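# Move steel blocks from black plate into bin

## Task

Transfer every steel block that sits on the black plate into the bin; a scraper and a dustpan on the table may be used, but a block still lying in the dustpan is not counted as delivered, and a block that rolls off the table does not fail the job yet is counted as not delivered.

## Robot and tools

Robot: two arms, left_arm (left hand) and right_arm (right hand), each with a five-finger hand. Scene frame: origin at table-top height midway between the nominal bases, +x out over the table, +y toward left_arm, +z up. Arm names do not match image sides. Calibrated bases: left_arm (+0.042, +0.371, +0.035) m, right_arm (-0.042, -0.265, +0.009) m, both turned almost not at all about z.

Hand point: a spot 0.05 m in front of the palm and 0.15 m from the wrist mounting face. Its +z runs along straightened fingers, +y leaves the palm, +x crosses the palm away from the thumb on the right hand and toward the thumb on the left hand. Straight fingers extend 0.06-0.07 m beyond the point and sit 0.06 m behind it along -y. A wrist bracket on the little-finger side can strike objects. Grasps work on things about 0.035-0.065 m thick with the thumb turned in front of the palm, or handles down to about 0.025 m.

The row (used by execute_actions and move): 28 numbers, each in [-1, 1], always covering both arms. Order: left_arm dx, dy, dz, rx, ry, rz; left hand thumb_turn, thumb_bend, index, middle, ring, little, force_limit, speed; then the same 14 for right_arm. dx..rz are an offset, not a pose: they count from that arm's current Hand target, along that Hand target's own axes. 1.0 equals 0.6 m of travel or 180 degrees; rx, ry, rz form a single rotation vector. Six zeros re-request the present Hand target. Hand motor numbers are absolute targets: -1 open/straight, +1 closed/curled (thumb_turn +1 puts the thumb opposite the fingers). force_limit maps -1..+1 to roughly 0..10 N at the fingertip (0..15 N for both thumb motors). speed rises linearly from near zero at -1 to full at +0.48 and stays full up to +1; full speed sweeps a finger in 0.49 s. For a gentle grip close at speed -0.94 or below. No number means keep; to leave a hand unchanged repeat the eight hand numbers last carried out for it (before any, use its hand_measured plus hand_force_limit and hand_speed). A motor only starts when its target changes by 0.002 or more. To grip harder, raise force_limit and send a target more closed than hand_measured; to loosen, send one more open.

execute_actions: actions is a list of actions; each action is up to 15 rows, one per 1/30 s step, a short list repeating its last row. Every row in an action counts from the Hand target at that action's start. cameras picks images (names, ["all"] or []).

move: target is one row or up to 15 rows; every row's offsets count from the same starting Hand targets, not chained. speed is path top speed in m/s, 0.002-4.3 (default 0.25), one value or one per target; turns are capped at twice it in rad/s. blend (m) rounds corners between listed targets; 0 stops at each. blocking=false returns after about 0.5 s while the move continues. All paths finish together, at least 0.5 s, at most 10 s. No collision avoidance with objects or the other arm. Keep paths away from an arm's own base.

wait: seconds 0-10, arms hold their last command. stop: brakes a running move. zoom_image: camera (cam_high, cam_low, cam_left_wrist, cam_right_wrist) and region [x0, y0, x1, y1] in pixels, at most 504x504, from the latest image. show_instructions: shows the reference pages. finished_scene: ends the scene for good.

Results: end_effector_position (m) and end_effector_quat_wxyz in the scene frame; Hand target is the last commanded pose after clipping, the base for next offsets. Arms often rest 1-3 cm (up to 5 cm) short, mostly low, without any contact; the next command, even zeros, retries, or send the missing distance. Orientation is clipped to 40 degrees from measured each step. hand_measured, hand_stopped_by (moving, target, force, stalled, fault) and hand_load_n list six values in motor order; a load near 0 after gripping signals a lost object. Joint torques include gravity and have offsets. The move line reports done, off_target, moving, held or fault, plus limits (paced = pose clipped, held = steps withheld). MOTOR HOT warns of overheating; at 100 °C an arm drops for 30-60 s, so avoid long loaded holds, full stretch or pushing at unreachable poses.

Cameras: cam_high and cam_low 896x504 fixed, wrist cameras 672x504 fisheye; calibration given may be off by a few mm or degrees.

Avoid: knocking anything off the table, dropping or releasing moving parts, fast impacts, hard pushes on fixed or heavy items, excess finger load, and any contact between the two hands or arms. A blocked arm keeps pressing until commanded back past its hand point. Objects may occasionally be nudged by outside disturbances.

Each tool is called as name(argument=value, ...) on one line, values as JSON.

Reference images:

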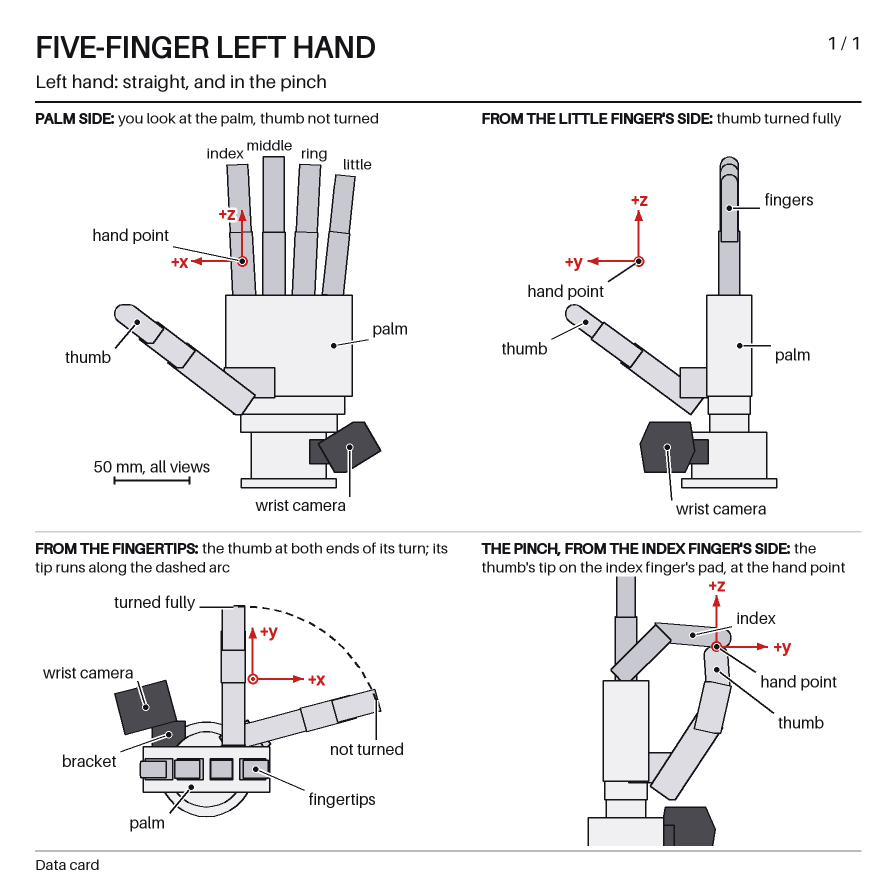

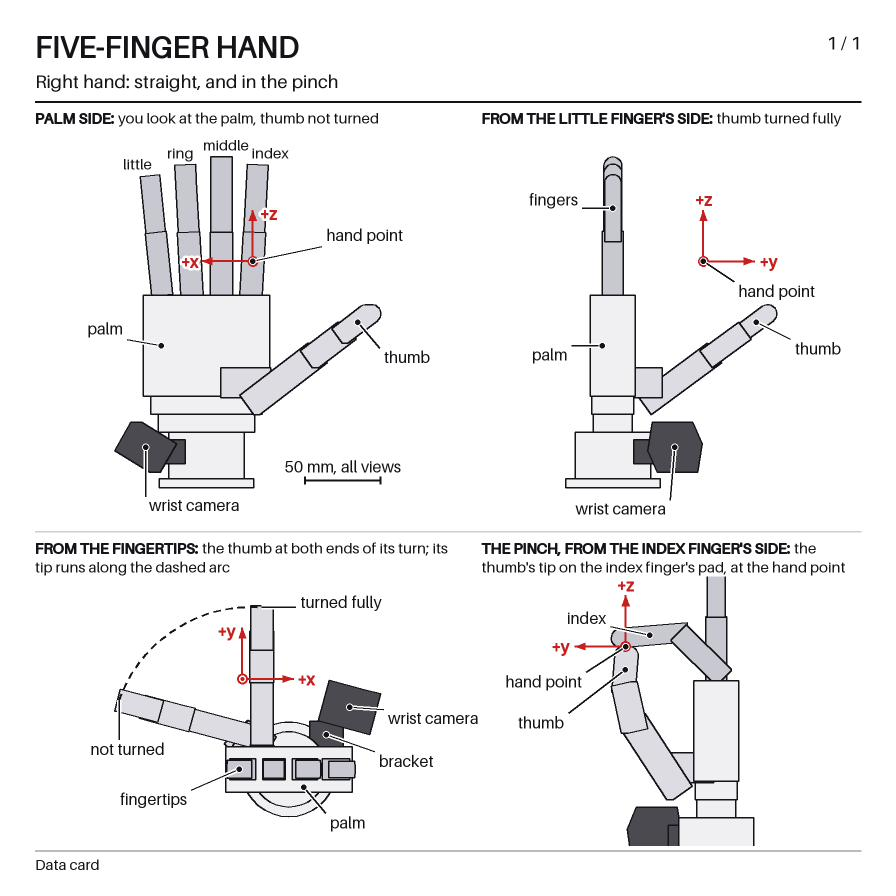

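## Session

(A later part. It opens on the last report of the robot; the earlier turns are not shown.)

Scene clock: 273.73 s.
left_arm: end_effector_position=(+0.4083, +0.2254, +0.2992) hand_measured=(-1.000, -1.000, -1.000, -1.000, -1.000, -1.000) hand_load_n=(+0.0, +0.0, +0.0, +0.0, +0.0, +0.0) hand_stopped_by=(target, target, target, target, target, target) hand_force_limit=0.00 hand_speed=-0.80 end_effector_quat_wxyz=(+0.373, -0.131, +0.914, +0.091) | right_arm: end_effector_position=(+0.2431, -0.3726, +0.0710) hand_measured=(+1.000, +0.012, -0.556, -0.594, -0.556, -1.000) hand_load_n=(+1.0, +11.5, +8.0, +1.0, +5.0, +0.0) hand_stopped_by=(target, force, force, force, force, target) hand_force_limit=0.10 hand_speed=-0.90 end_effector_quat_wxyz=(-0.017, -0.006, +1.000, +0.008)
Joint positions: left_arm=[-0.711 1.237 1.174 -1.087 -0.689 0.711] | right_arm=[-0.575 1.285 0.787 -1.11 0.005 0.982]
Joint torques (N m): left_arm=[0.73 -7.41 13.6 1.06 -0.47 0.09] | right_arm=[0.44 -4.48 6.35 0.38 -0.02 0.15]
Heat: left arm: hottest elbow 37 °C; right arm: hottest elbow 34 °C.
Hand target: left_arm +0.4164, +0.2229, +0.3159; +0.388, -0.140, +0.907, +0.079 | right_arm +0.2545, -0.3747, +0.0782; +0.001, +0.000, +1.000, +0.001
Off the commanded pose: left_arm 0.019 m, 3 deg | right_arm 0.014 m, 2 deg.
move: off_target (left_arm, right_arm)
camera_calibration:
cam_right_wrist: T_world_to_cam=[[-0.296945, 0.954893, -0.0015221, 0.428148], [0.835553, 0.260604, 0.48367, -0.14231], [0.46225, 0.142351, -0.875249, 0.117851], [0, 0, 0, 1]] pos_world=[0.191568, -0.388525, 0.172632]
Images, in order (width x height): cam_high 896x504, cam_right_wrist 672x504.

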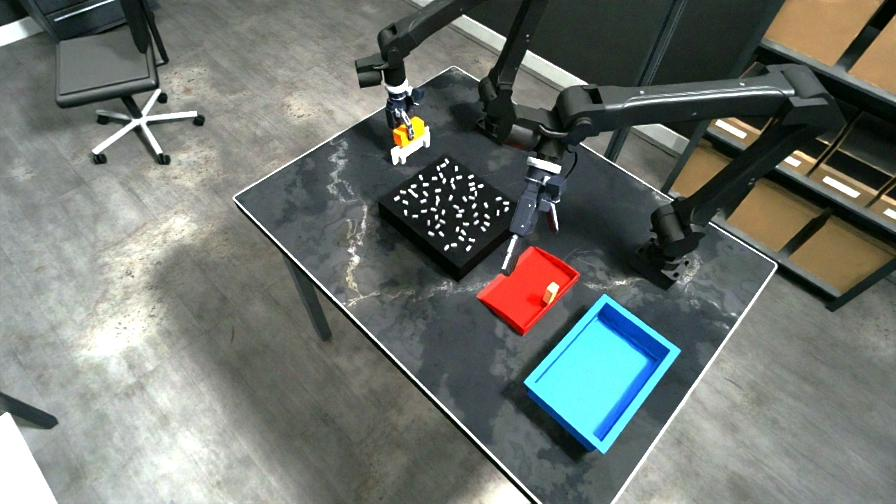

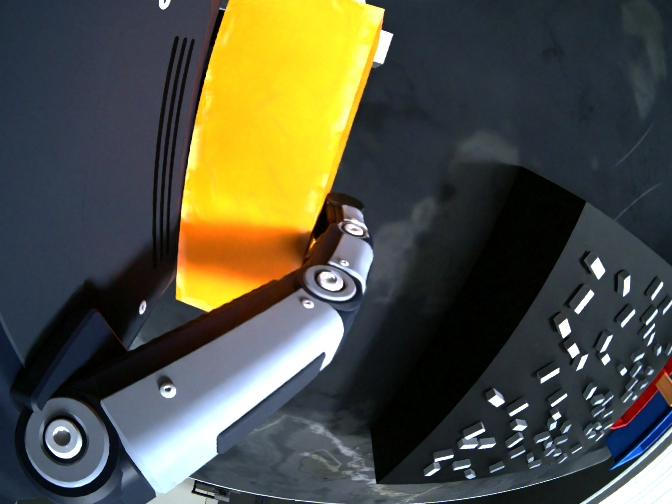

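move(target=[0,0,0,0,0,0,-1,-1,-1,-1,-1,-1,0,-0.8,0,0,-0.18,0,0,0,1,0.8,-0.2,-0.2,-0.2,-1,0.1,-0.9], cameras=["cam_right_wrist","cam_high"], speed=0.1)

zoom_image(camera="cam_high", region=[360, 40, 500, 180])

Scene clock: 279.07 s.
left_arm: end_effector_position=(+0.4083, +0.2254, +0.2992) hand_measured=(-1.000, -1.000, -1.000, -1.000, -1.000, -1.000) hand_load_n=(+0.0, +0.0, +0.0, +0.0, +0.0, +0.0) hand_stopped_by=(target, target, target, target, target, target) hand_force_limit=0.00 hand_speed=-0.80 end_effector_quat_wxyz=(+0.373, -0.131, +0.914, +0.091) | right_arm: end_effector_position=(+0.2363, -0.3700, +0.1610) hand_measured=(+1.000, +0.012, -0.556, -0.594, -0.556, -1.000) hand_load_n=(+1.0, +9.0, +1.5, +0.0, +3.5, +0.0) hand_stopped_by=(target, force, force, force, force, target) hand_force_limit=0.10 hand_speed=-0.90 end_effector_quat_wxyz=(-0.030, -0.003, +0.999, +0.016)
Joint positions: left_arm=[-0.711 1.237 1.174 -1.087 -0.689 0.711] | right_arm=[-0.579 1.192 0.96 -1.408 0.006 0.984]
Joint torques (N m): left_arm=[0.91 -7.24 13.56 0.96 -0.47 0.09] | right_arm=[0.21 -4.42 10.43 -0.4 -0.08 0.15]
Heat: left arm: hottest elbow 37 °C; right arm: hottest elbow 34 °C.
Hand target: left_arm +0.4164, +0.2229, +0.3159; +0.388, -0.140, +0.907, +0.079 | right_arm +0.2544, -0.3749, +0.1862; +0.001, +0.000, +1.000, +0.001
Off the commanded pose: left_arm 0.019 m, 3 deg | right_arm 0.031 m, 4 deg.
move: off_target (left_arm, right_arm)
camera_calibration:
cam_right_wrist: T_world_to_cam=[[-0.290858, 0.956534, 0.0210669, 0.419359], [0.849676, 0.248118, 0.465282, -0.185794], [0.439832, 0.153231, -0.884912, 0.210327], [0, 0, 0, 1]] pos_world=[0.18733, -0.387262, 0.263733]
Images, in order (width x height): cam_high 896x504, cam_right_wrist 672x504.

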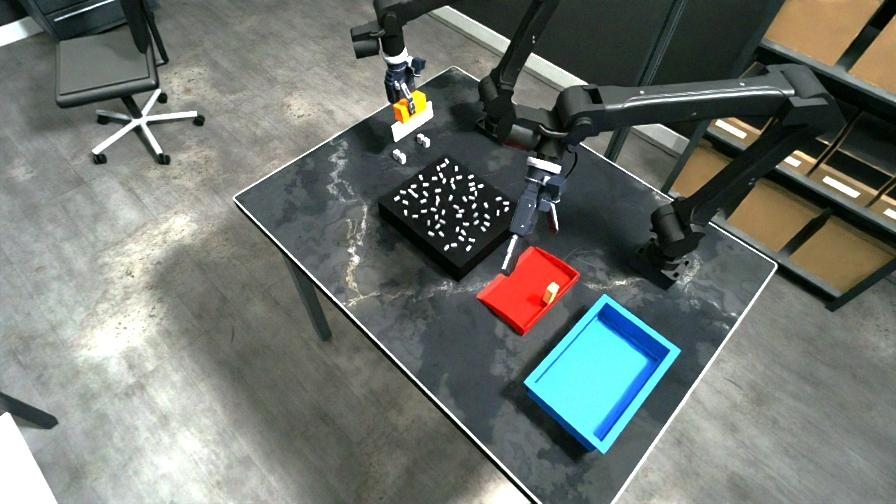

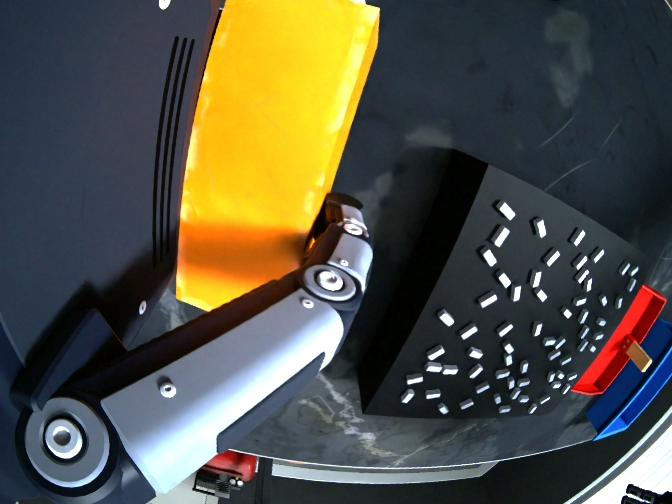

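Scaled by 3.600.

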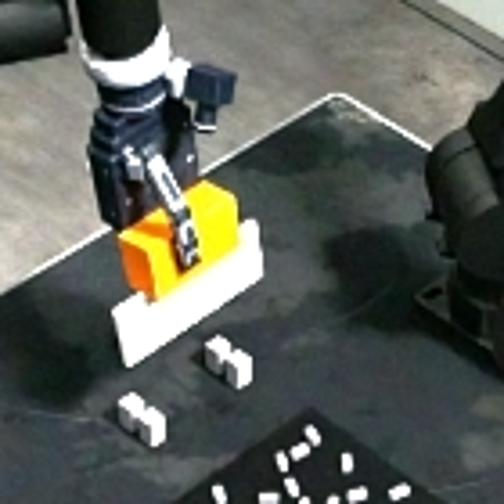

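move(target=[0.2175,0.0237,0.0517,-0.3458,0.0862,-0.81,-1,-1,-1,-1,-1,-1,0,-0.8,0,0,0,0,0,0,1,0.8,-0.2,-0.2,-0.2,-1,0.1,-0.9], cameras=["all"], speed=0.25)

Scene clock: 346.30 s.
left_arm: end_effector_position=(+0.3414, +0.2179, +0.1933) hand_measured=(-1.000, -1.000, -1.000, -1.000, -1.000, -1.000) hand_load_n=(+0.0, +0.0, +0.0, +0.0, +0.0, +0.0) hand_stopped_by=(target, target, target, target, target, target) hand_force_limit=0.00 hand_speed=-0.80 end_effector_quat_wxyz=(-0.008, +0.998, -0.060, -0.016) | right_arm: end_effector_position=(+0.2363, -0.3700, +0.1610) hand_measured=(+1.000, +0.012, -0.556, -0.594, -0.556, -1.000) hand_load_n=(+1.0, +9.0, +1.5, +0.0, +3.5, +0.0) hand_stopped_by=(target, force, force, force, force, target) hand_force_limit=0.10 hand_speed=-0.90 end_effector_quat_wxyz=(-0.030, -0.003, +0.999, +0.016)
Joint positions: left_arm=[-0.3 1.14 0.944 -1.411 -0.007 -1.768] | right_arm=[-0.579 1.192 0.96 -1.408 0.006 0.984]
Joint torques (N m): left_arm=[1.26 -6.01 9.52 0.57 0.14 -0.04] | right_arm=[0.15 -4.54 10.45 -0.42 -0.07 0.14]
Heat: left arm: hottest elbow 38 °C; right arm: hottest elbow 43 °C.
Hand target: left_arm +0.3471, +0.2191, +0.2002; +0.000, +0.999, -0.044, +0.000 | right_arm +0.2544, -0.3749, +0.1862; +0.001, +0.000, +1.000, +0.001
Off the commanded pose: left_arm 0.009 m, 3 deg | right_arm 0.031 m, 4 deg.
move: off_target (left_arm, right_arm)
camera_calibration:
cam_left_wrist: T_world_to_cam=[[0.344468, 0.938186, -0.0338884, -0.314553], [0.817795, -0.282146, 0.501603, -0.318982], [0.461036, -0.2005, -0.864434, 0.169655], [0, 0, 0, 1]] pos_world=[0.290998, 0.239126, 0.295998]
cam_right_wrist: T_world_to_cam=[[-0.290858, 0.956534, 0.0210669, 0.419359], [0.849676, 0.248118, 0.465282, -0.185794], [0.439832, 0.153231, -0.884912, 0.210327], [0, 0, 0, 1]] pos_world=[0.18733, -0.387262, 0.263733]

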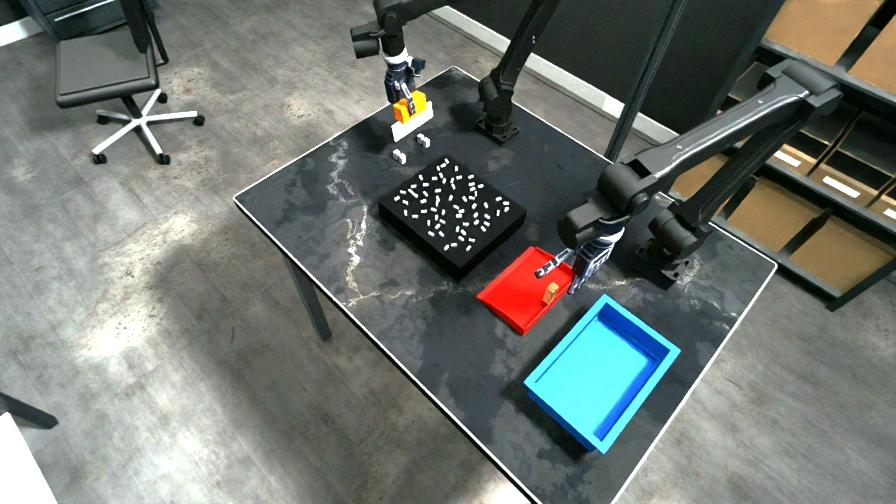

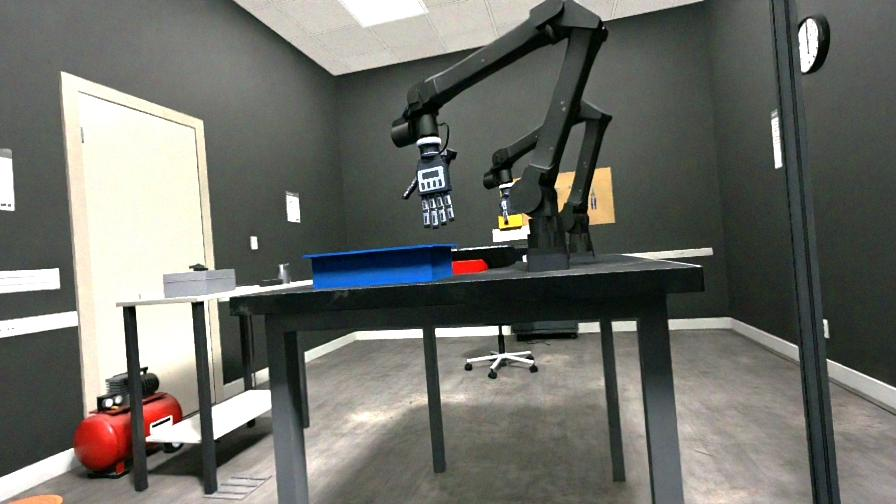

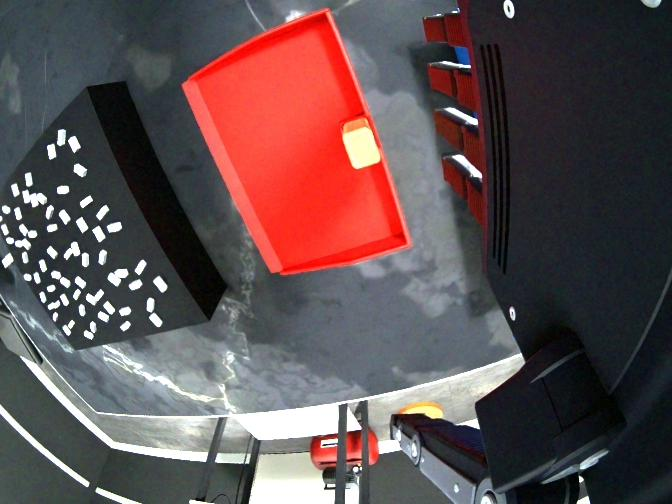

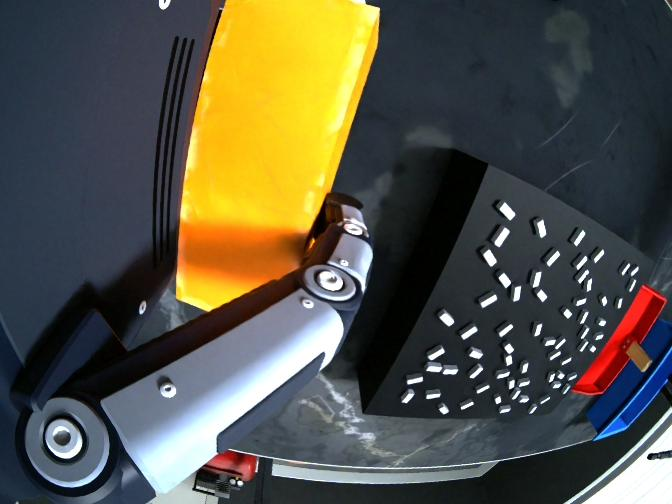

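move(target=[[-0.013,-0.0725,0,0,0,0,-1,-1,-0.1,-1,-1,-1,0,-0.5,0,0,0,0,0,0,1,0.8,-0.2,-0.2,-0.2,-1,0.1,-0.9],[-0.013,-0.0725,0.175,0,0,0,-1,-1,-0.1,-1,-1,-1,0,-0.5,0,0,0,0,0,0,1,0.8,-0.2,-0.2,-0.2,-1,0.1,-0.9]], cameras=["cam_left_wrist","cam_high"], speed=0.2)

zoom_image(camera="cam_high", region=[480, 200, 640, 360])

Scene clock: 410.80 s.
left_arm: end_effector_position=(+0.3365, +0.2598, +0.0956) hand_measured=(-1.000, -1.000, -0.100, -1.000, -1.000, -1.000) hand_load_n=(+0.0, +0.0, +0.0, +0.0, +0.0, +0.0) hand_stopped_by=(target, target, target, target, target, target) hand_force_limit=0.00 hand_speed=-0.50 end_effector_quat_wxyz=(+0.002, +0.999, -0.040, -0.008) | right_arm: end_effector_position=(+0.2363, -0.3700, +0.1610) hand_measured=(+1.000, +0.012, -0.556, -0.594, -0.556, -1.000) hand_load_n=(+1.0, +9.0, +1.5, +0.0, +3.5, +0.0) hand_stopped_by=(target, force, force, force, force, target) hand_force_limit=0.10 hand_speed=-0.90 end_effector_quat_wxyz=(-0.030, -0.003, +0.999, +0.016)
Joint positions: left_arm=[-0.156 1.175 0.694 -1.104 0.006 -1.662] | right_arm=[-0.579 1.192 0.96 -1.408 0.006 0.984]
Joint torques (N m): left_arm=[1.32 -2.84 9.11 0.58 0 0.18] | right_arm=[0.26 -4.54 10.43 -0.43 -0.08 0.13]
Heat: left arm: hottest elbow 35 °C; right arm: hottest elbow 45 °C.
Hand target: left_arm +0.3432, +0.2631, +0.0953; +0.000, +0.999, -0.044, +0.000 | right_arm +0.2544, -0.3749, +0.1862; +0.001, +0.000, +1.000, +0.001
Off the commanded pose: left_arm 0.008 m, 1 deg | right_arm 0.031 m, 4 deg.
move: off_target (right_arm)
camera_calibration:
cam_left_wrist: T_world_to_cam=[[0.308591, 0.949966, -0.0483376, -0.345053], [0.819327, -0.239652, 0.520836, -0.267562], [0.483192, -0.20033, -0.852287, 0.087189], [0, 0, 0, 1]] pos_world=[0.283572, 0.281133, 0.196987]
Images, in order (width x height): cam_high 896x504, cam_left_wrist 672x504.

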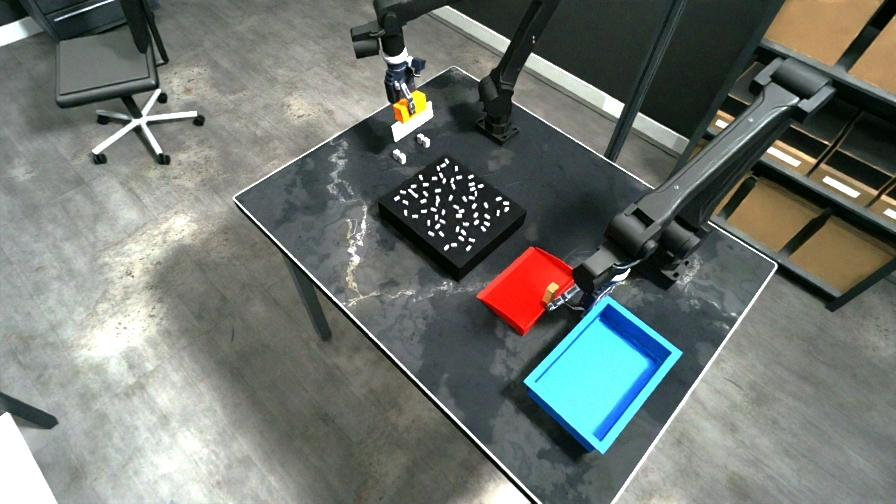

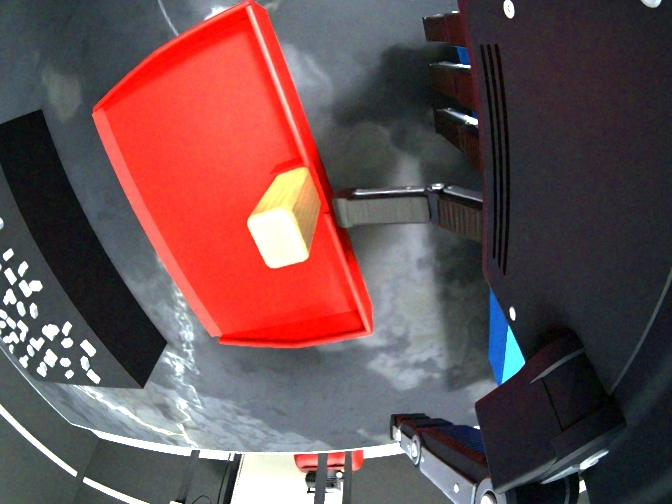

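Scaled by 3.150.

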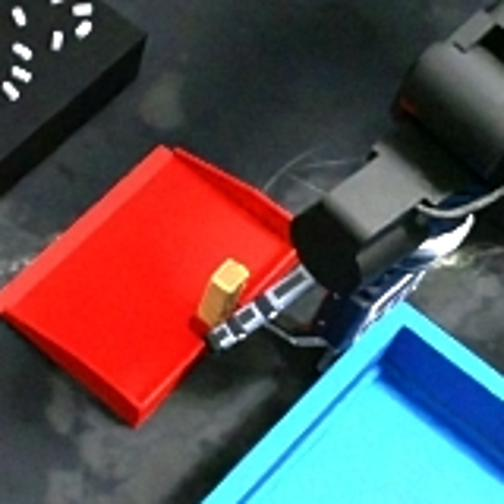

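move(target=[[0.004,0.05,0.008,0,0,0,-1,-1,-0.1,-1,-1,-1,0,-0.5,0,0,0,0,0,0,1,0.8,-0.2,-0.2,-0.2,-1,0.1,-0.9],[-0.037,0.14,0.008,0,0,0,-1,-1,-0.1,-1,-1,-1,0,-0.5,0,0,0,0,0,0,1,0.8,-0.2,-0.2,-0.2,-1,0.1,-0.9]], cameras=["cam_left_wrist","cam_high"], speed=0.07)

zoom_image(camera="cam_high", region=[440, 180, 640, 360])

Scene clock: 420.77 s.
left_arm: end_effector_position=(+0.3153, +0.1924, +0.0862) hand_measured=(-1.000, -1.000, -0.100, -1.000, -1.000, -1.000) hand_load_n=(+0.0, +0.0, -0.5, +0.0, +0.0, +0.0) hand_stopped_by=(target, target, target, target, target, target) hand_force_limit=0.00 hand_speed=-0.50 end_effector_quat_wxyz=(-0.011, +0.999, -0.033, -0.009) | right_arm: end_effector_position=(+0.2363, -0.3700, +0.1610) hand_measured=(+1.000, +0.012, -0.556, -0.594, -0.556, -1.000) hand_load_n=(+1.0, +9.0, +1.5, +0.0, +3.5, +0.0) hand_stopped_by=(target, force, force, force, force, target) hand_force_limit=0.10 hand_speed=-0.90 end_effector_quat_wxyz=(-0.030, -0.003, +0.999, +0.016)
Joint positions: left_arm=[-0.432 1.195 0.686 -1.087 -0.014 -1.953] | right_arm=[-0.579 1.192 0.96 -1.408 0.006 0.984]
Joint torques (N m): left_arm=[-0.56 -5.13 8.29 0.47 0.39 0.01] | right_arm=[0.26 -4.54 10.45 -0.42 -0.08 0.13]
Heat: left arm: hottest elbow 35 °C; right arm: hottest elbow 45 °C.
Hand target: left_arm +0.3136, +0.1814, +0.0904; +0.000, +0.999, -0.044, +0.000 | right_arm +0.2544, -0.3749, +0.1862; +0.001, +0.000, +1.000, +0.001
Off the commanded pose: left_arm 0.012 m, 2 deg | right_arm 0.031 m, 4 deg.
move: off_target (left_arm, right_arm)
camera_calibration:
cam_left_wrist: T_world_to_cam=[[0.294367, 0.95542, -0.0228348, -0.273725], [0.823578, -0.24148, 0.513231, -0.261881], [0.484837, -0.169884, -0.857947, 0.0700922], [0, 0, 0, 1]] pos_world=[0.262272, 0.21019, 0.18829]
Images, in order (width x height): cam_high 896x504, cam_left_wrist 672x504.

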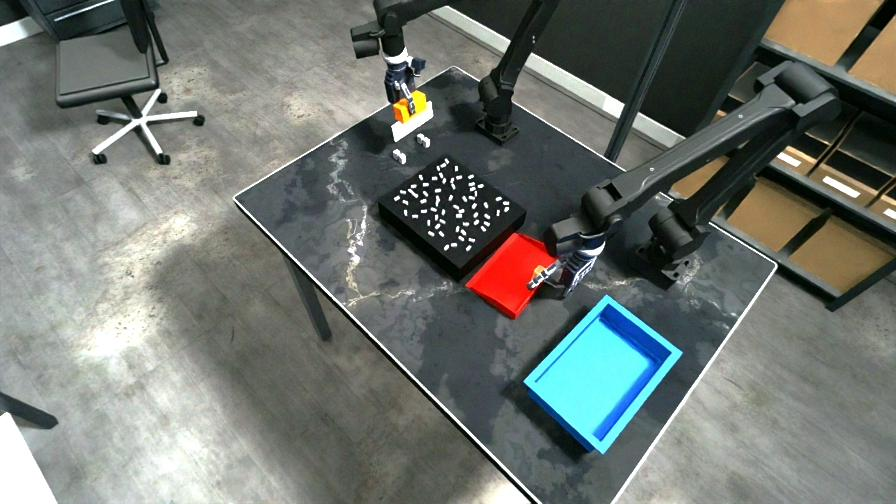

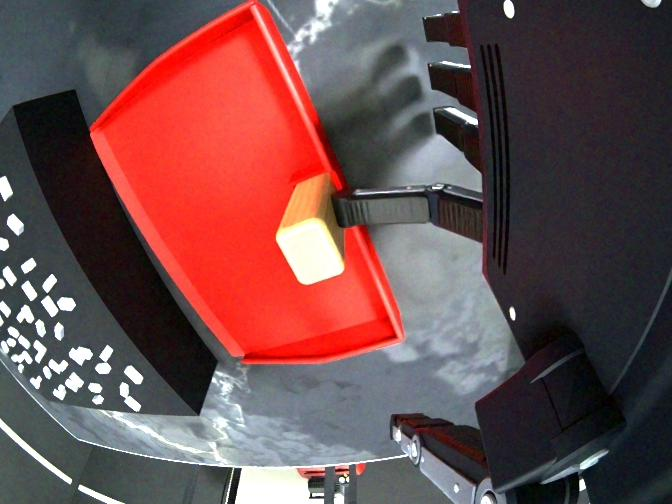

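Scaled by 2.520.

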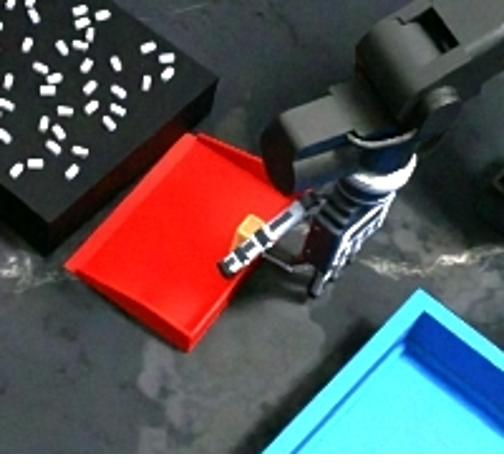

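move(target=[[0.0083,-0.0658,0.0,0,0,0,-1,-1,-0.1,-1,-1,-1,0,-0.5,0,0,0,0,0,0,1,0.8,-0.2,-0.2,-0.2,-1,0.1,-0.9],[0.058,-0.0702,0.0,0,0,0,-1,-1,-0.1,-1,-1,-1,0,-0.5,0,0,0,0,0,0,1,0.8,-0.2,-0.2,-0.2,-1,0.1,-0.9],[0.0635,-0.0082,0,0,0,0,-1,-1,-0.1,-1,-1,-1,0,-0.5,0,0,0,0,0,0,1,0.8,-0.2,-0.2,-0.2,-1,0.1,-0.9]], cameras=["cam_left_wrist","cam_high"], speed=0.1)

zoom_image(camera="cam_high", region=[440, 180, 640, 360])

Scene clock: 441.33 s.
left_arm: end_effector_position=(+0.3238, +0.1962, +0.0733) hand_measured=(-1.000, -1.000, -0.100, -1.000, -1.000, -1.000) hand_load_n=(+0.0, +0.0, +0.0, +0.0, +0.0, +0.5) hand_stopped_by=(target, target, target, target, target, target) hand_force_limit=0.00 hand_speed=-0.50 end_effector_quat_wxyz=(-0.012, +0.998, -0.053, -0.028) | right_arm: end_effector_position=(+0.2363, -0.3700, +0.1610) hand_measured=(+1.000, +0.012, -0.556, -0.594, -0.556, -1.000) hand_load_n=(+0.5, +9.5, +1.5, +0.0, +3.5, +0.0) hand_stopped_by=(target, force, force, force, force, target) hand_force_limit=0.10 hand_speed=-0.90 end_effector_quat_wxyz=(-0.030, -0.003, +0.999, +0.016)
Joint positions: left_arm=[-0.392 1.268 0.708 -1.072 -0.003 -1.874] | right_arm=[-0.579 1.192 0.96 -1.408 0.006 0.984]
Joint torques (N m): left_arm=[0.44 -3.6 13.19 0.55 0.03 -0.05] | right_arm=[0.21 -4.48 10.43 -0.42 -0.07 0.14]
Heat: left arm: hottest elbow 34 °C; right arm: hottest elbow 46 °C.
Hand target: left_arm +0.3520, +0.1830, +0.0904; +0.000, +0.999, -0.044, +0.000 | right_arm +0.2544, -0.3749, +0.1862; +0.001, +0.000, +1.000, +0.001
Off the commanded pose: left_arm 0.036 m, 4 deg | right_arm 0.031 m, 4 deg.
move: off_target (left_arm, right_arm)
camera_calibration:
cam_left_wrist: T_world_to_cam=[[0.330672, 0.94317, -0.0329484, -0.288777], [0.832572, -0.275101, 0.480774, -0.255189], [0.444387, -0.18641, -0.876225, 0.0731966], [0, 0, 0, 1]] pos_world=[0.275426, 0.215808, 0.17731]
Images, in order (width x height): cam_high 896x504, cam_left_wrist 672x504.

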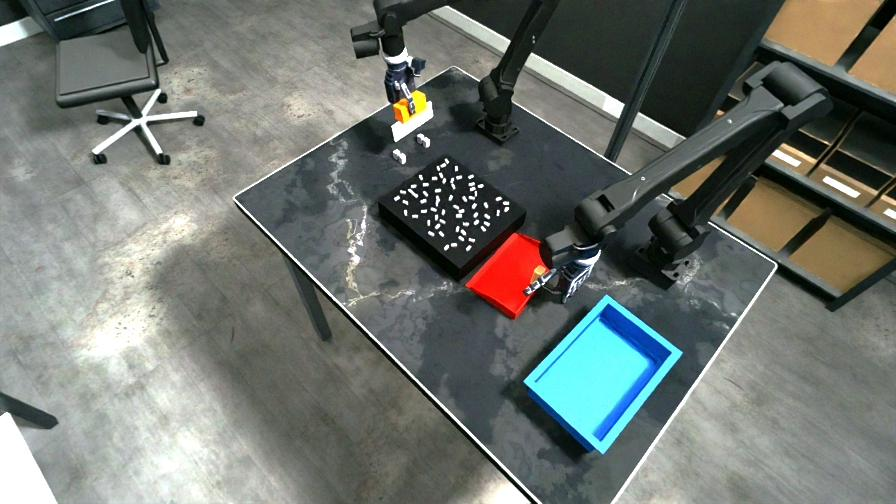

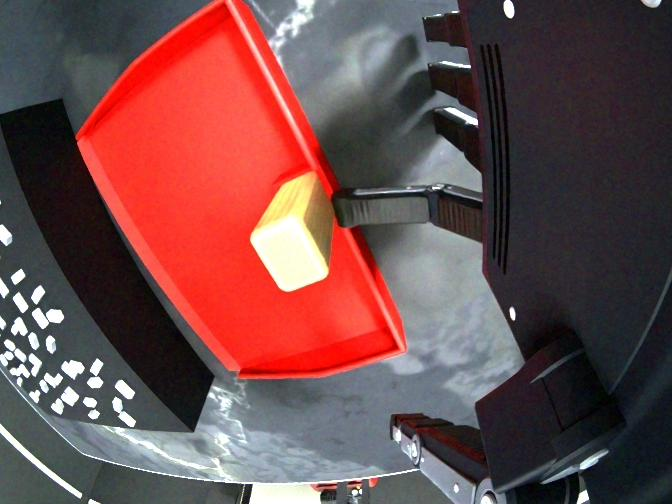

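Scaled by 2.520.

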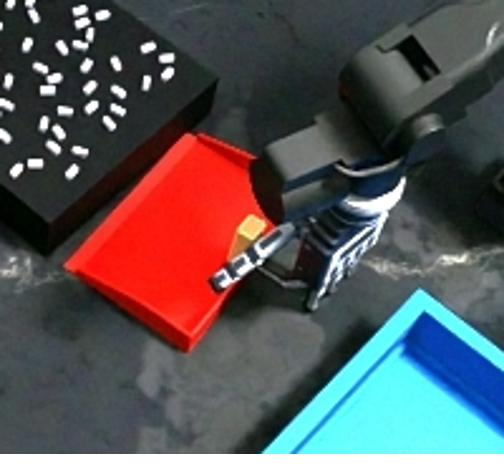

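move(target=[0.01,-0.04,-0.04,0,0,0,-1,-1,-0.1,-1,-1,-1,0,-0.5,0,0,0,0,0,0,1,0.8,-0.2,-0.2,-0.2,-1,0.1,-0.9], cameras=["cam_left_wrist"], speed=0.1)

Scene clock: 447.70 s.
left_arm: end_effector_position=(+0.3352, +0.2130, +0.0868) hand_measured=(-1.000, -1.000, -0.100, -1.000, -1.000, -1.000) hand_load_n=(+0.0, +0.0, +0.0, +0.0, +0.0, +0.0) hand_stopped_by=(target, target, target, target, target, target) hand_force_limit=0.00 hand_speed=-0.50 end_effector_quat_wxyz=(-0.014, +0.999, -0.041, -0.034) | right_arm: end_effector_position=(+0.2363, -0.3700, +0.1610) hand_measured=(+1.000, +0.012, -0.556, -0.594, -0.556, -1.000) hand_load_n=(+1.0, +9.0, +1.5, +0.0, +3.5, +0.0) hand_stopped_by=(target, force, force, force, force, target) hand_force_limit=0.10 hand_speed=-0.90 end_effector_quat_wxyz=(-0.030, -0.003, +0.999, +0.016)
Joint positions: left_arm=[-0.329 1.263 0.746 -1.127 -0.007 -1.835] | right_arm=[-0.579 1.192 0.96 -1.408 0.006 0.984]
Joint torques (N m): left_arm=[1.08 -6.42 13.45 -0.44 0.1 0.18] | right_arm=[0.26 -4.54 10.43 -0.39 -0.07 0.14]
Heat: left arm: hottest elbow 35 °C; right arm: hottest elbow 46 °C.
Hand target: left_arm +0.3601, +0.2063, +0.1144; +0.000, +0.999, -0.044, +0.000 | right_arm +0.2544, -0.3749, +0.1862; +0.001, +0.000, +1.000, +0.001
Off the commanded pose: left_arm 0.038 m, 4 deg | right_arm 0.031 m, 4 deg.
move: off_target (left_arm, right_arm)
camera_calibration:
cam_left_wrist: T_world_to_cam=[[0.307246, 0.95115, -0.0302242, -0.301978], [0.844224, -0.257773, 0.469934, -0.273234], [0.439187, -0.169902, -0.882184, 0.0817752], [0, 0, 0, 1]] pos_world=[0.287538, 0.230688, 0.191416]
Images, in order (width x height): cam_left_wrist 672x504.

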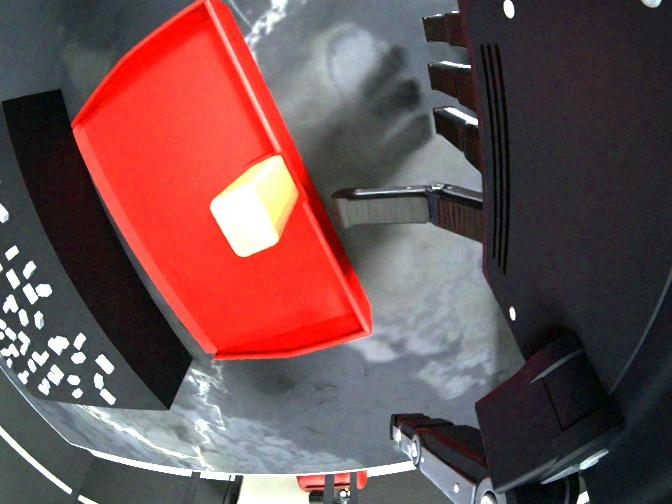

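move(target=[0.025,-0.01,0.0,0,0,0,-1,-1,-0.1,-1,-1,-1,0,-0.5,0,0,0,0,0,0,1,0.8,-0.2,-0.2,-0.2,-1,0.1,-0.9], cameras=[], speed=0.1)

Scene clock: 452.67 s.
left_arm: end_effector_position=(+0.3534, +0.2202, +0.0971) hand_measured=(-1.000, -1.000, -0.100, -1.000, -1.000, -1.000) hand_load_n=(+0.0, +0.0, +0.0, +0.0, +0.0, +0.0) hand_stopped_by=(target, target, target, target, target, target) hand_force_limit=0.00 hand_speed=-0.50 end_effector_quat_wxyz=(-0.010, +0.999, -0.034, -0.021) | right_arm: end_effector_position=(+0.2363, -0.3700, +0.1610) hand_measured=(+1.000, +0.012, -0.556, -0.594, -0.556, -1.000) hand_load_n=(+0.5, +9.5, +1.5, +0.0, +3.5, +0.0) hand_stopped_by=(target, force, force, force, force, target) hand_force_limit=0.10 hand_speed=-0.90 end_effector_quat_wxyz=(-0.030, -0.003, +0.999, +0.016)
Joint positions: left_arm=[-0.288 1.268 0.778 -1.127 -0.007 -1.806] | right_arm=[-0.579 1.192 0.96 -1.408 0.006 0.984]
Joint torques (N m): left_arm=[1.26 -4.19 13.6 -0.14 0.1 0.18] | right_arm=[0.26 -4.6 10.44 -0.4 -0.07 0.14]
Heat: left arm: hottest elbow 36 °C; right arm: hottest elbow 46 °C.
Hand target: left_arm +0.3756, +0.2110, +0.1145; +0.000, +0.999, -0.044, +0.000 | right_arm +0.2544, -0.3749, +0.1862; +0.001, +0.000, +1.000, +0.001
Off the commanded pose: left_arm 0.030 m, 3 deg | right_arm 0.031 m, 4 deg.
move: off_target (left_arm, right_arm)
No camera images: "cameras" was empty.

move(target=[0.0,0.0635,0.02,0,0,0,-1,-1,-0.1,-1,-1,-1,0,-0.5,0,0,0,0,0,0,1,0.8,-0.2,-0.2,-0.2,-1,0.1,-0.9], cameras=["cam_left_wrist","cam_high"], speed=0.1)

Scene clock: 458.60 s.
left_arm: end_effector_position=(+0.3439, +0.1856, +0.0855) hand_measured=(-1.000, -1.000, -0.100, -1.000, -1.000, -1.000) hand_load_n=(+0.0, -0.5, +0.0, +0.0, +0.0, +0.0) hand_stopped_by=(target, target, target, target, target, target) hand_force_limit=0.00 hand_speed=-0.50 end_effector_quat_wxyz=(-0.013, +0.998, -0.054, -0.028) | right_arm: end_effector_position=(+0.2363, -0.3700, +0.1610) hand_measured=(+1.000, +0.012, -0.556, -0.594, -0.556, -1.000) hand_load_n=(+1.0, +9.5, +1.5, +0.0, +3.5, +0.0) hand_stopped_by=(target, force, force, force, force, target) hand_force_limit=0.10 hand_speed=-0.90 end_effector_quat_wxyz=(-0.030, -0.003, +0.999, +0.016)
Joint positions: left_arm=[-0.398 1.31 0.783 -1.104 -0.004 -1.877] | right_arm=[-0.579 1.192 0.96 -1.408 0.006 0.984]
Joint torques (N m): left_arm=[0.5 -4.6 13.41 0.5 0.05 -0.04] | right_arm=[0.26 -4.48 10.45 -0.42 -0.07 0.13]
Heat: left arm: hottest elbow 37 °C; right arm: hottest elbow 46 °C.
Hand target: left_arm +0.3722, +0.1730, +0.1024; +0.000, +0.999, -0.044, +0.000 | right_arm +0.2544, -0.3749, +0.1862; +0.001, +0.000, +1.000, +0.001
Off the commanded pose: left_arm 0.035 m, 4 deg | right_arm 0.031 m, 4 deg.
move: off_target (left_arm, right_arm)
camera_calibration:
cam_left_wrist: T_world_to_cam=[[0.333682, 0.942168, -0.0312263, -0.286033], [0.831362, -0.2785, 0.48091, -0.279676], [0.444402, -0.186432, -0.876214, 0.0729762], [0, 0, 0, 1]] pos_world=[0.295525, 0.205207, 0.18951]
Images, in order (width x height): cam_high 896x504, cam_left_wrist 672x504.

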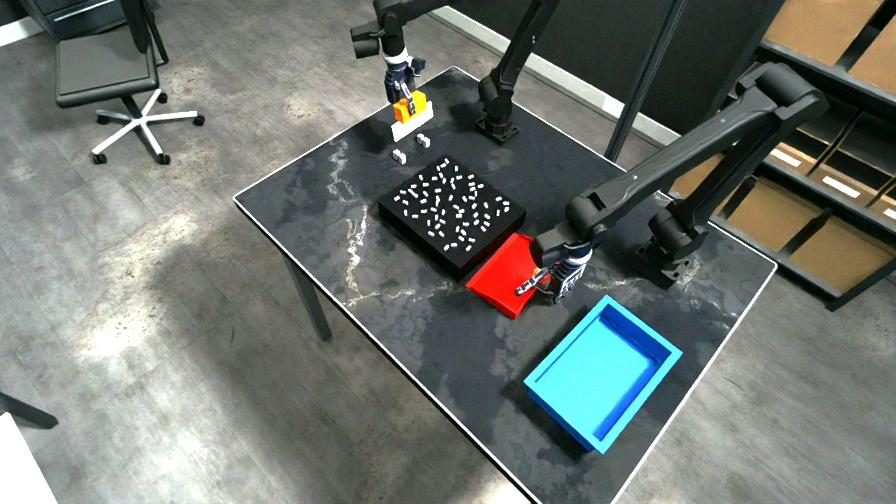

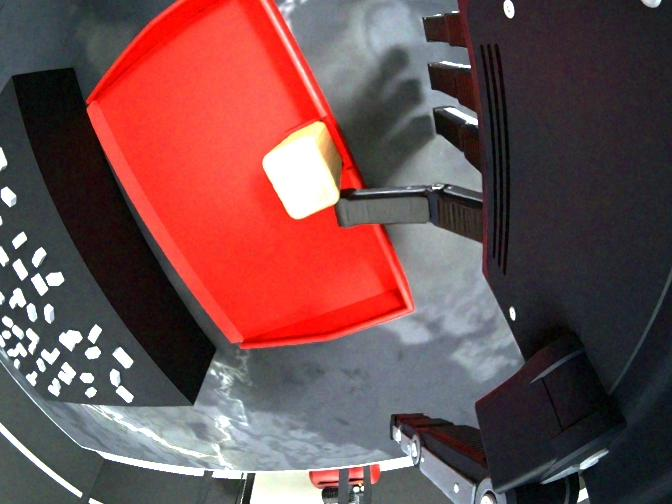

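move(target=[[0.002,0.025,0.0,0,0,0,-1,-1,-0.1,-1,-1,-1,0,-0.5,0,0,0,0,0,0,1,0.8,-0.2,-0.2,-0.2,-1,0.1,-0.9],[-0.051,0.0295,0.0,0,0,0,-1,-1,-0.1,-1,-1,-1,0,-0.5,0,0,0,0,0,0,1,0.8,-0.2,-0.2,-0.2,-1,0.1,-0.9]], cameras=["cam_left_wrist","cam_high"], speed=0.07)

Scene clock: 464.87 s.
left_arm: end_effector_position=(+0.3398, +0.1625, +0.0968) hand_measured=(-1.000, -1.000, -0.100, -1.000, -1.000, -1.000) hand_load_n=(+0.0, +0.0, +0.0, +0.0, +0.0, +0.0) hand_stopped_by=(target, target, target, target, target, target) hand_force_limit=0.00 hand_speed=-0.50 end_effector_quat_wxyz=(-0.008, +0.999, -0.044, -0.011) | right_arm: end_effector_position=(+0.2363, -0.3700, +0.1610) hand_measured=(+1.000, +0.012, -0.556, -0.594, -0.556, -1.000) hand_load_n=(+1.0, +9.0, +1.5, +0.0, +3.5, +0.0) hand_stopped_by=(target, force, force, force, force, target) hand_force_limit=0.10 hand_speed=-0.90 end_effector_quat_wxyz=(-0.030, -0.003, +0.999, +0.016)
Joint positions: left_arm=[-0.477 1.284 0.791 -1.104 -0.006 -1.977] | right_arm=[-0.579 1.192 0.96 -1.408 0.006 0.984]
Joint torques (N m): left_arm=[0.09 -7.24 8.18 0.38 0.08 -0.04] | right_arm=[0.32 -4.54 10.44 -0.43 -0.07 0.14]
Heat: left arm: hottest elbow 37 °C; right arm: hottest elbow 46 °C.
Hand target: left_arm +0.3402, +0.1581, +0.1024; +0.000, +0.999, -0.044, +0.000 | right_arm +0.2544, -0.3749, +0.1862; +0.001, +0.000, +1.000, +0.001
Off the commanded pose: left_arm 0.007 m, 2 deg | right_arm 0.031 m, 4 deg.
move: off_target (right_arm)
camera_calibration:
cam_left_wrist: T_world_to_cam=[[0.314461, 0.948808, -0.0296053, -0.257233], [0.820567, -0.256014, 0.511006, -0.291068], [0.477268, -0.184985, -0.859067, 0.0673642], [0, 0, 0, 1]] pos_world=[0.287579, 0.182009, 0.198992]
Images, in order (width x height): cam_high 896x504, cam_left_wrist 672x504.

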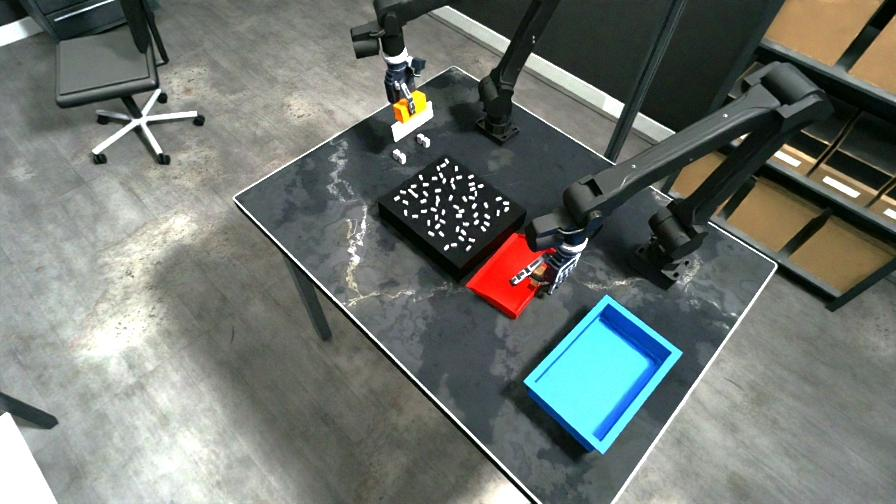

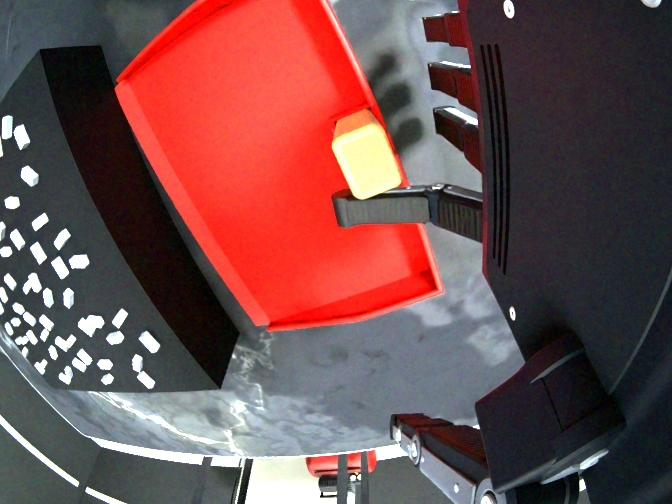

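move(target=[-0.055,0.0,0.015,0,0,0,-1,-1,-0.1,-1,-1,-1,0,-0.5,0,0,0,0,0,0,1,0.8,-0.2,-0.2,-0.2,-1,0.1,-0.9], cameras=["cam_left_wrist","cam_high"], speed=0.07)

Scene clock: 469.53 s.
left_arm: end_effector_position=(+0.3108, +0.1677, +0.0883) hand_measured=(-1.000, -1.000, -0.100, -1.000, -1.000, -1.000) hand_load_n=(+0.0, +0.0, +0.0, +0.0, +0.0, +0.0) hand_stopped_by=(target, target, target, target, target, target) hand_force_limit=0.00 hand_speed=-0.50 end_effector_quat_wxyz=(-0.009, +0.999, -0.037, -0.007) | right_arm: end_effector_position=(+0.2363, -0.3700, +0.1610) hand_measured=(+1.000, +0.012, -0.556, -0.594, -0.556, -1.000) hand_load_n=(+1.0, +9.0, +1.5, +0.0, +3.5, +0.0) hand_stopped_by=(target, force, force, force, force, target) hand_force_limit=0.10 hand_speed=-0.90 end_effector_quat_wxyz=(-0.030, -0.003, +0.999, +0.016)
Joint positions: left_arm=[-0.513 1.212 0.705 -1.084 -0.009 -2.026] | right_arm=[-0.579 1.192 0.96 -1.408 0.006 0.984]
Joint torques (N m): left_arm=[0.15 -5.89 8.01 0.34 0.22 0.01] | right_arm=[0.38 -4.42 10.45 -0.42 -0.08 0.14]
Heat: left arm: hottest elbow 36 °C; right arm: hottest elbow 46 °C.
Hand target: left_arm +0.3073, +0.1610, +0.0934; +0.000, +0.999, -0.044, +0.000 | right_arm +0.2544, -0.3749, +0.1862; +0.001, +0.000, +1.000, +0.001
Off the commanded pose: left_arm 0.009 m, 2 deg | right_arm 0.031 m, 4 deg.
move: off_target (right_arm)
camera_calibration:
cam_left_wrist: T_world_to_cam=[[0.303136, 0.952573, -0.0266952, -0.250786], [0.819606, -0.246326, 0.517272, -0.263549], [0.486163, -0.178683, -0.855405, 0.0706761], [0, 0, 0, 1]] pos_world=[0.257668, 0.186602, 0.190088]
Images, in order (width x height): cam_high 896x504, cam_left_wrist 672x504.

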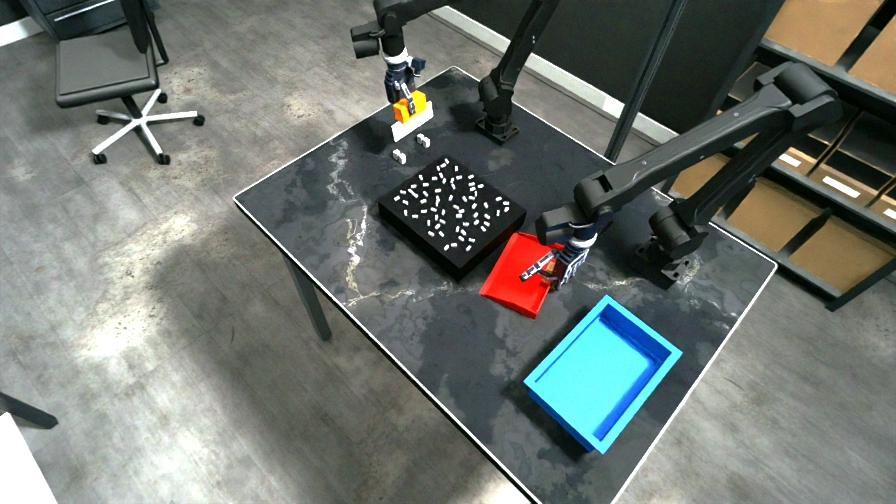

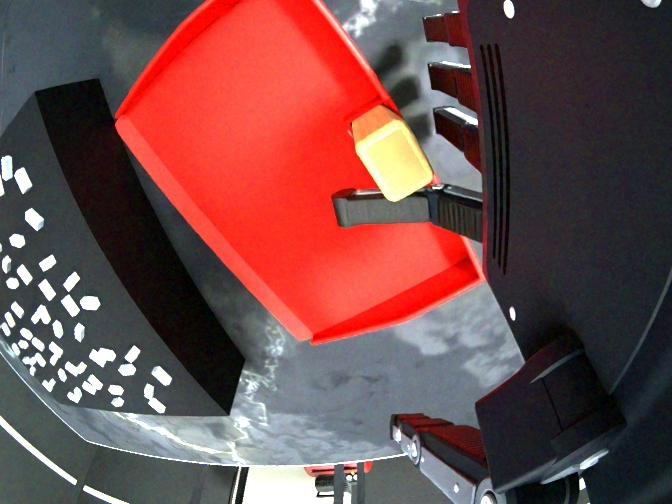

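zoom_image(camera="cam_high", region=[440, 180, 640, 360])

Scaled by 2.520.

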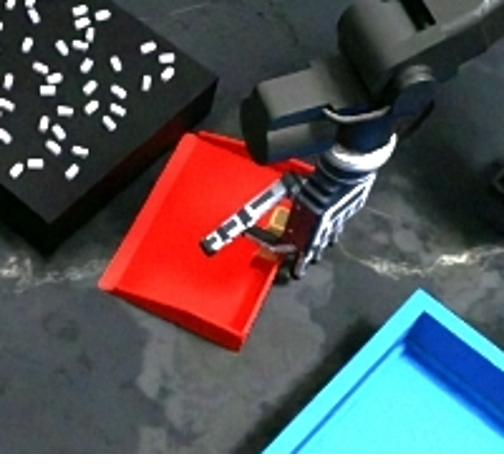

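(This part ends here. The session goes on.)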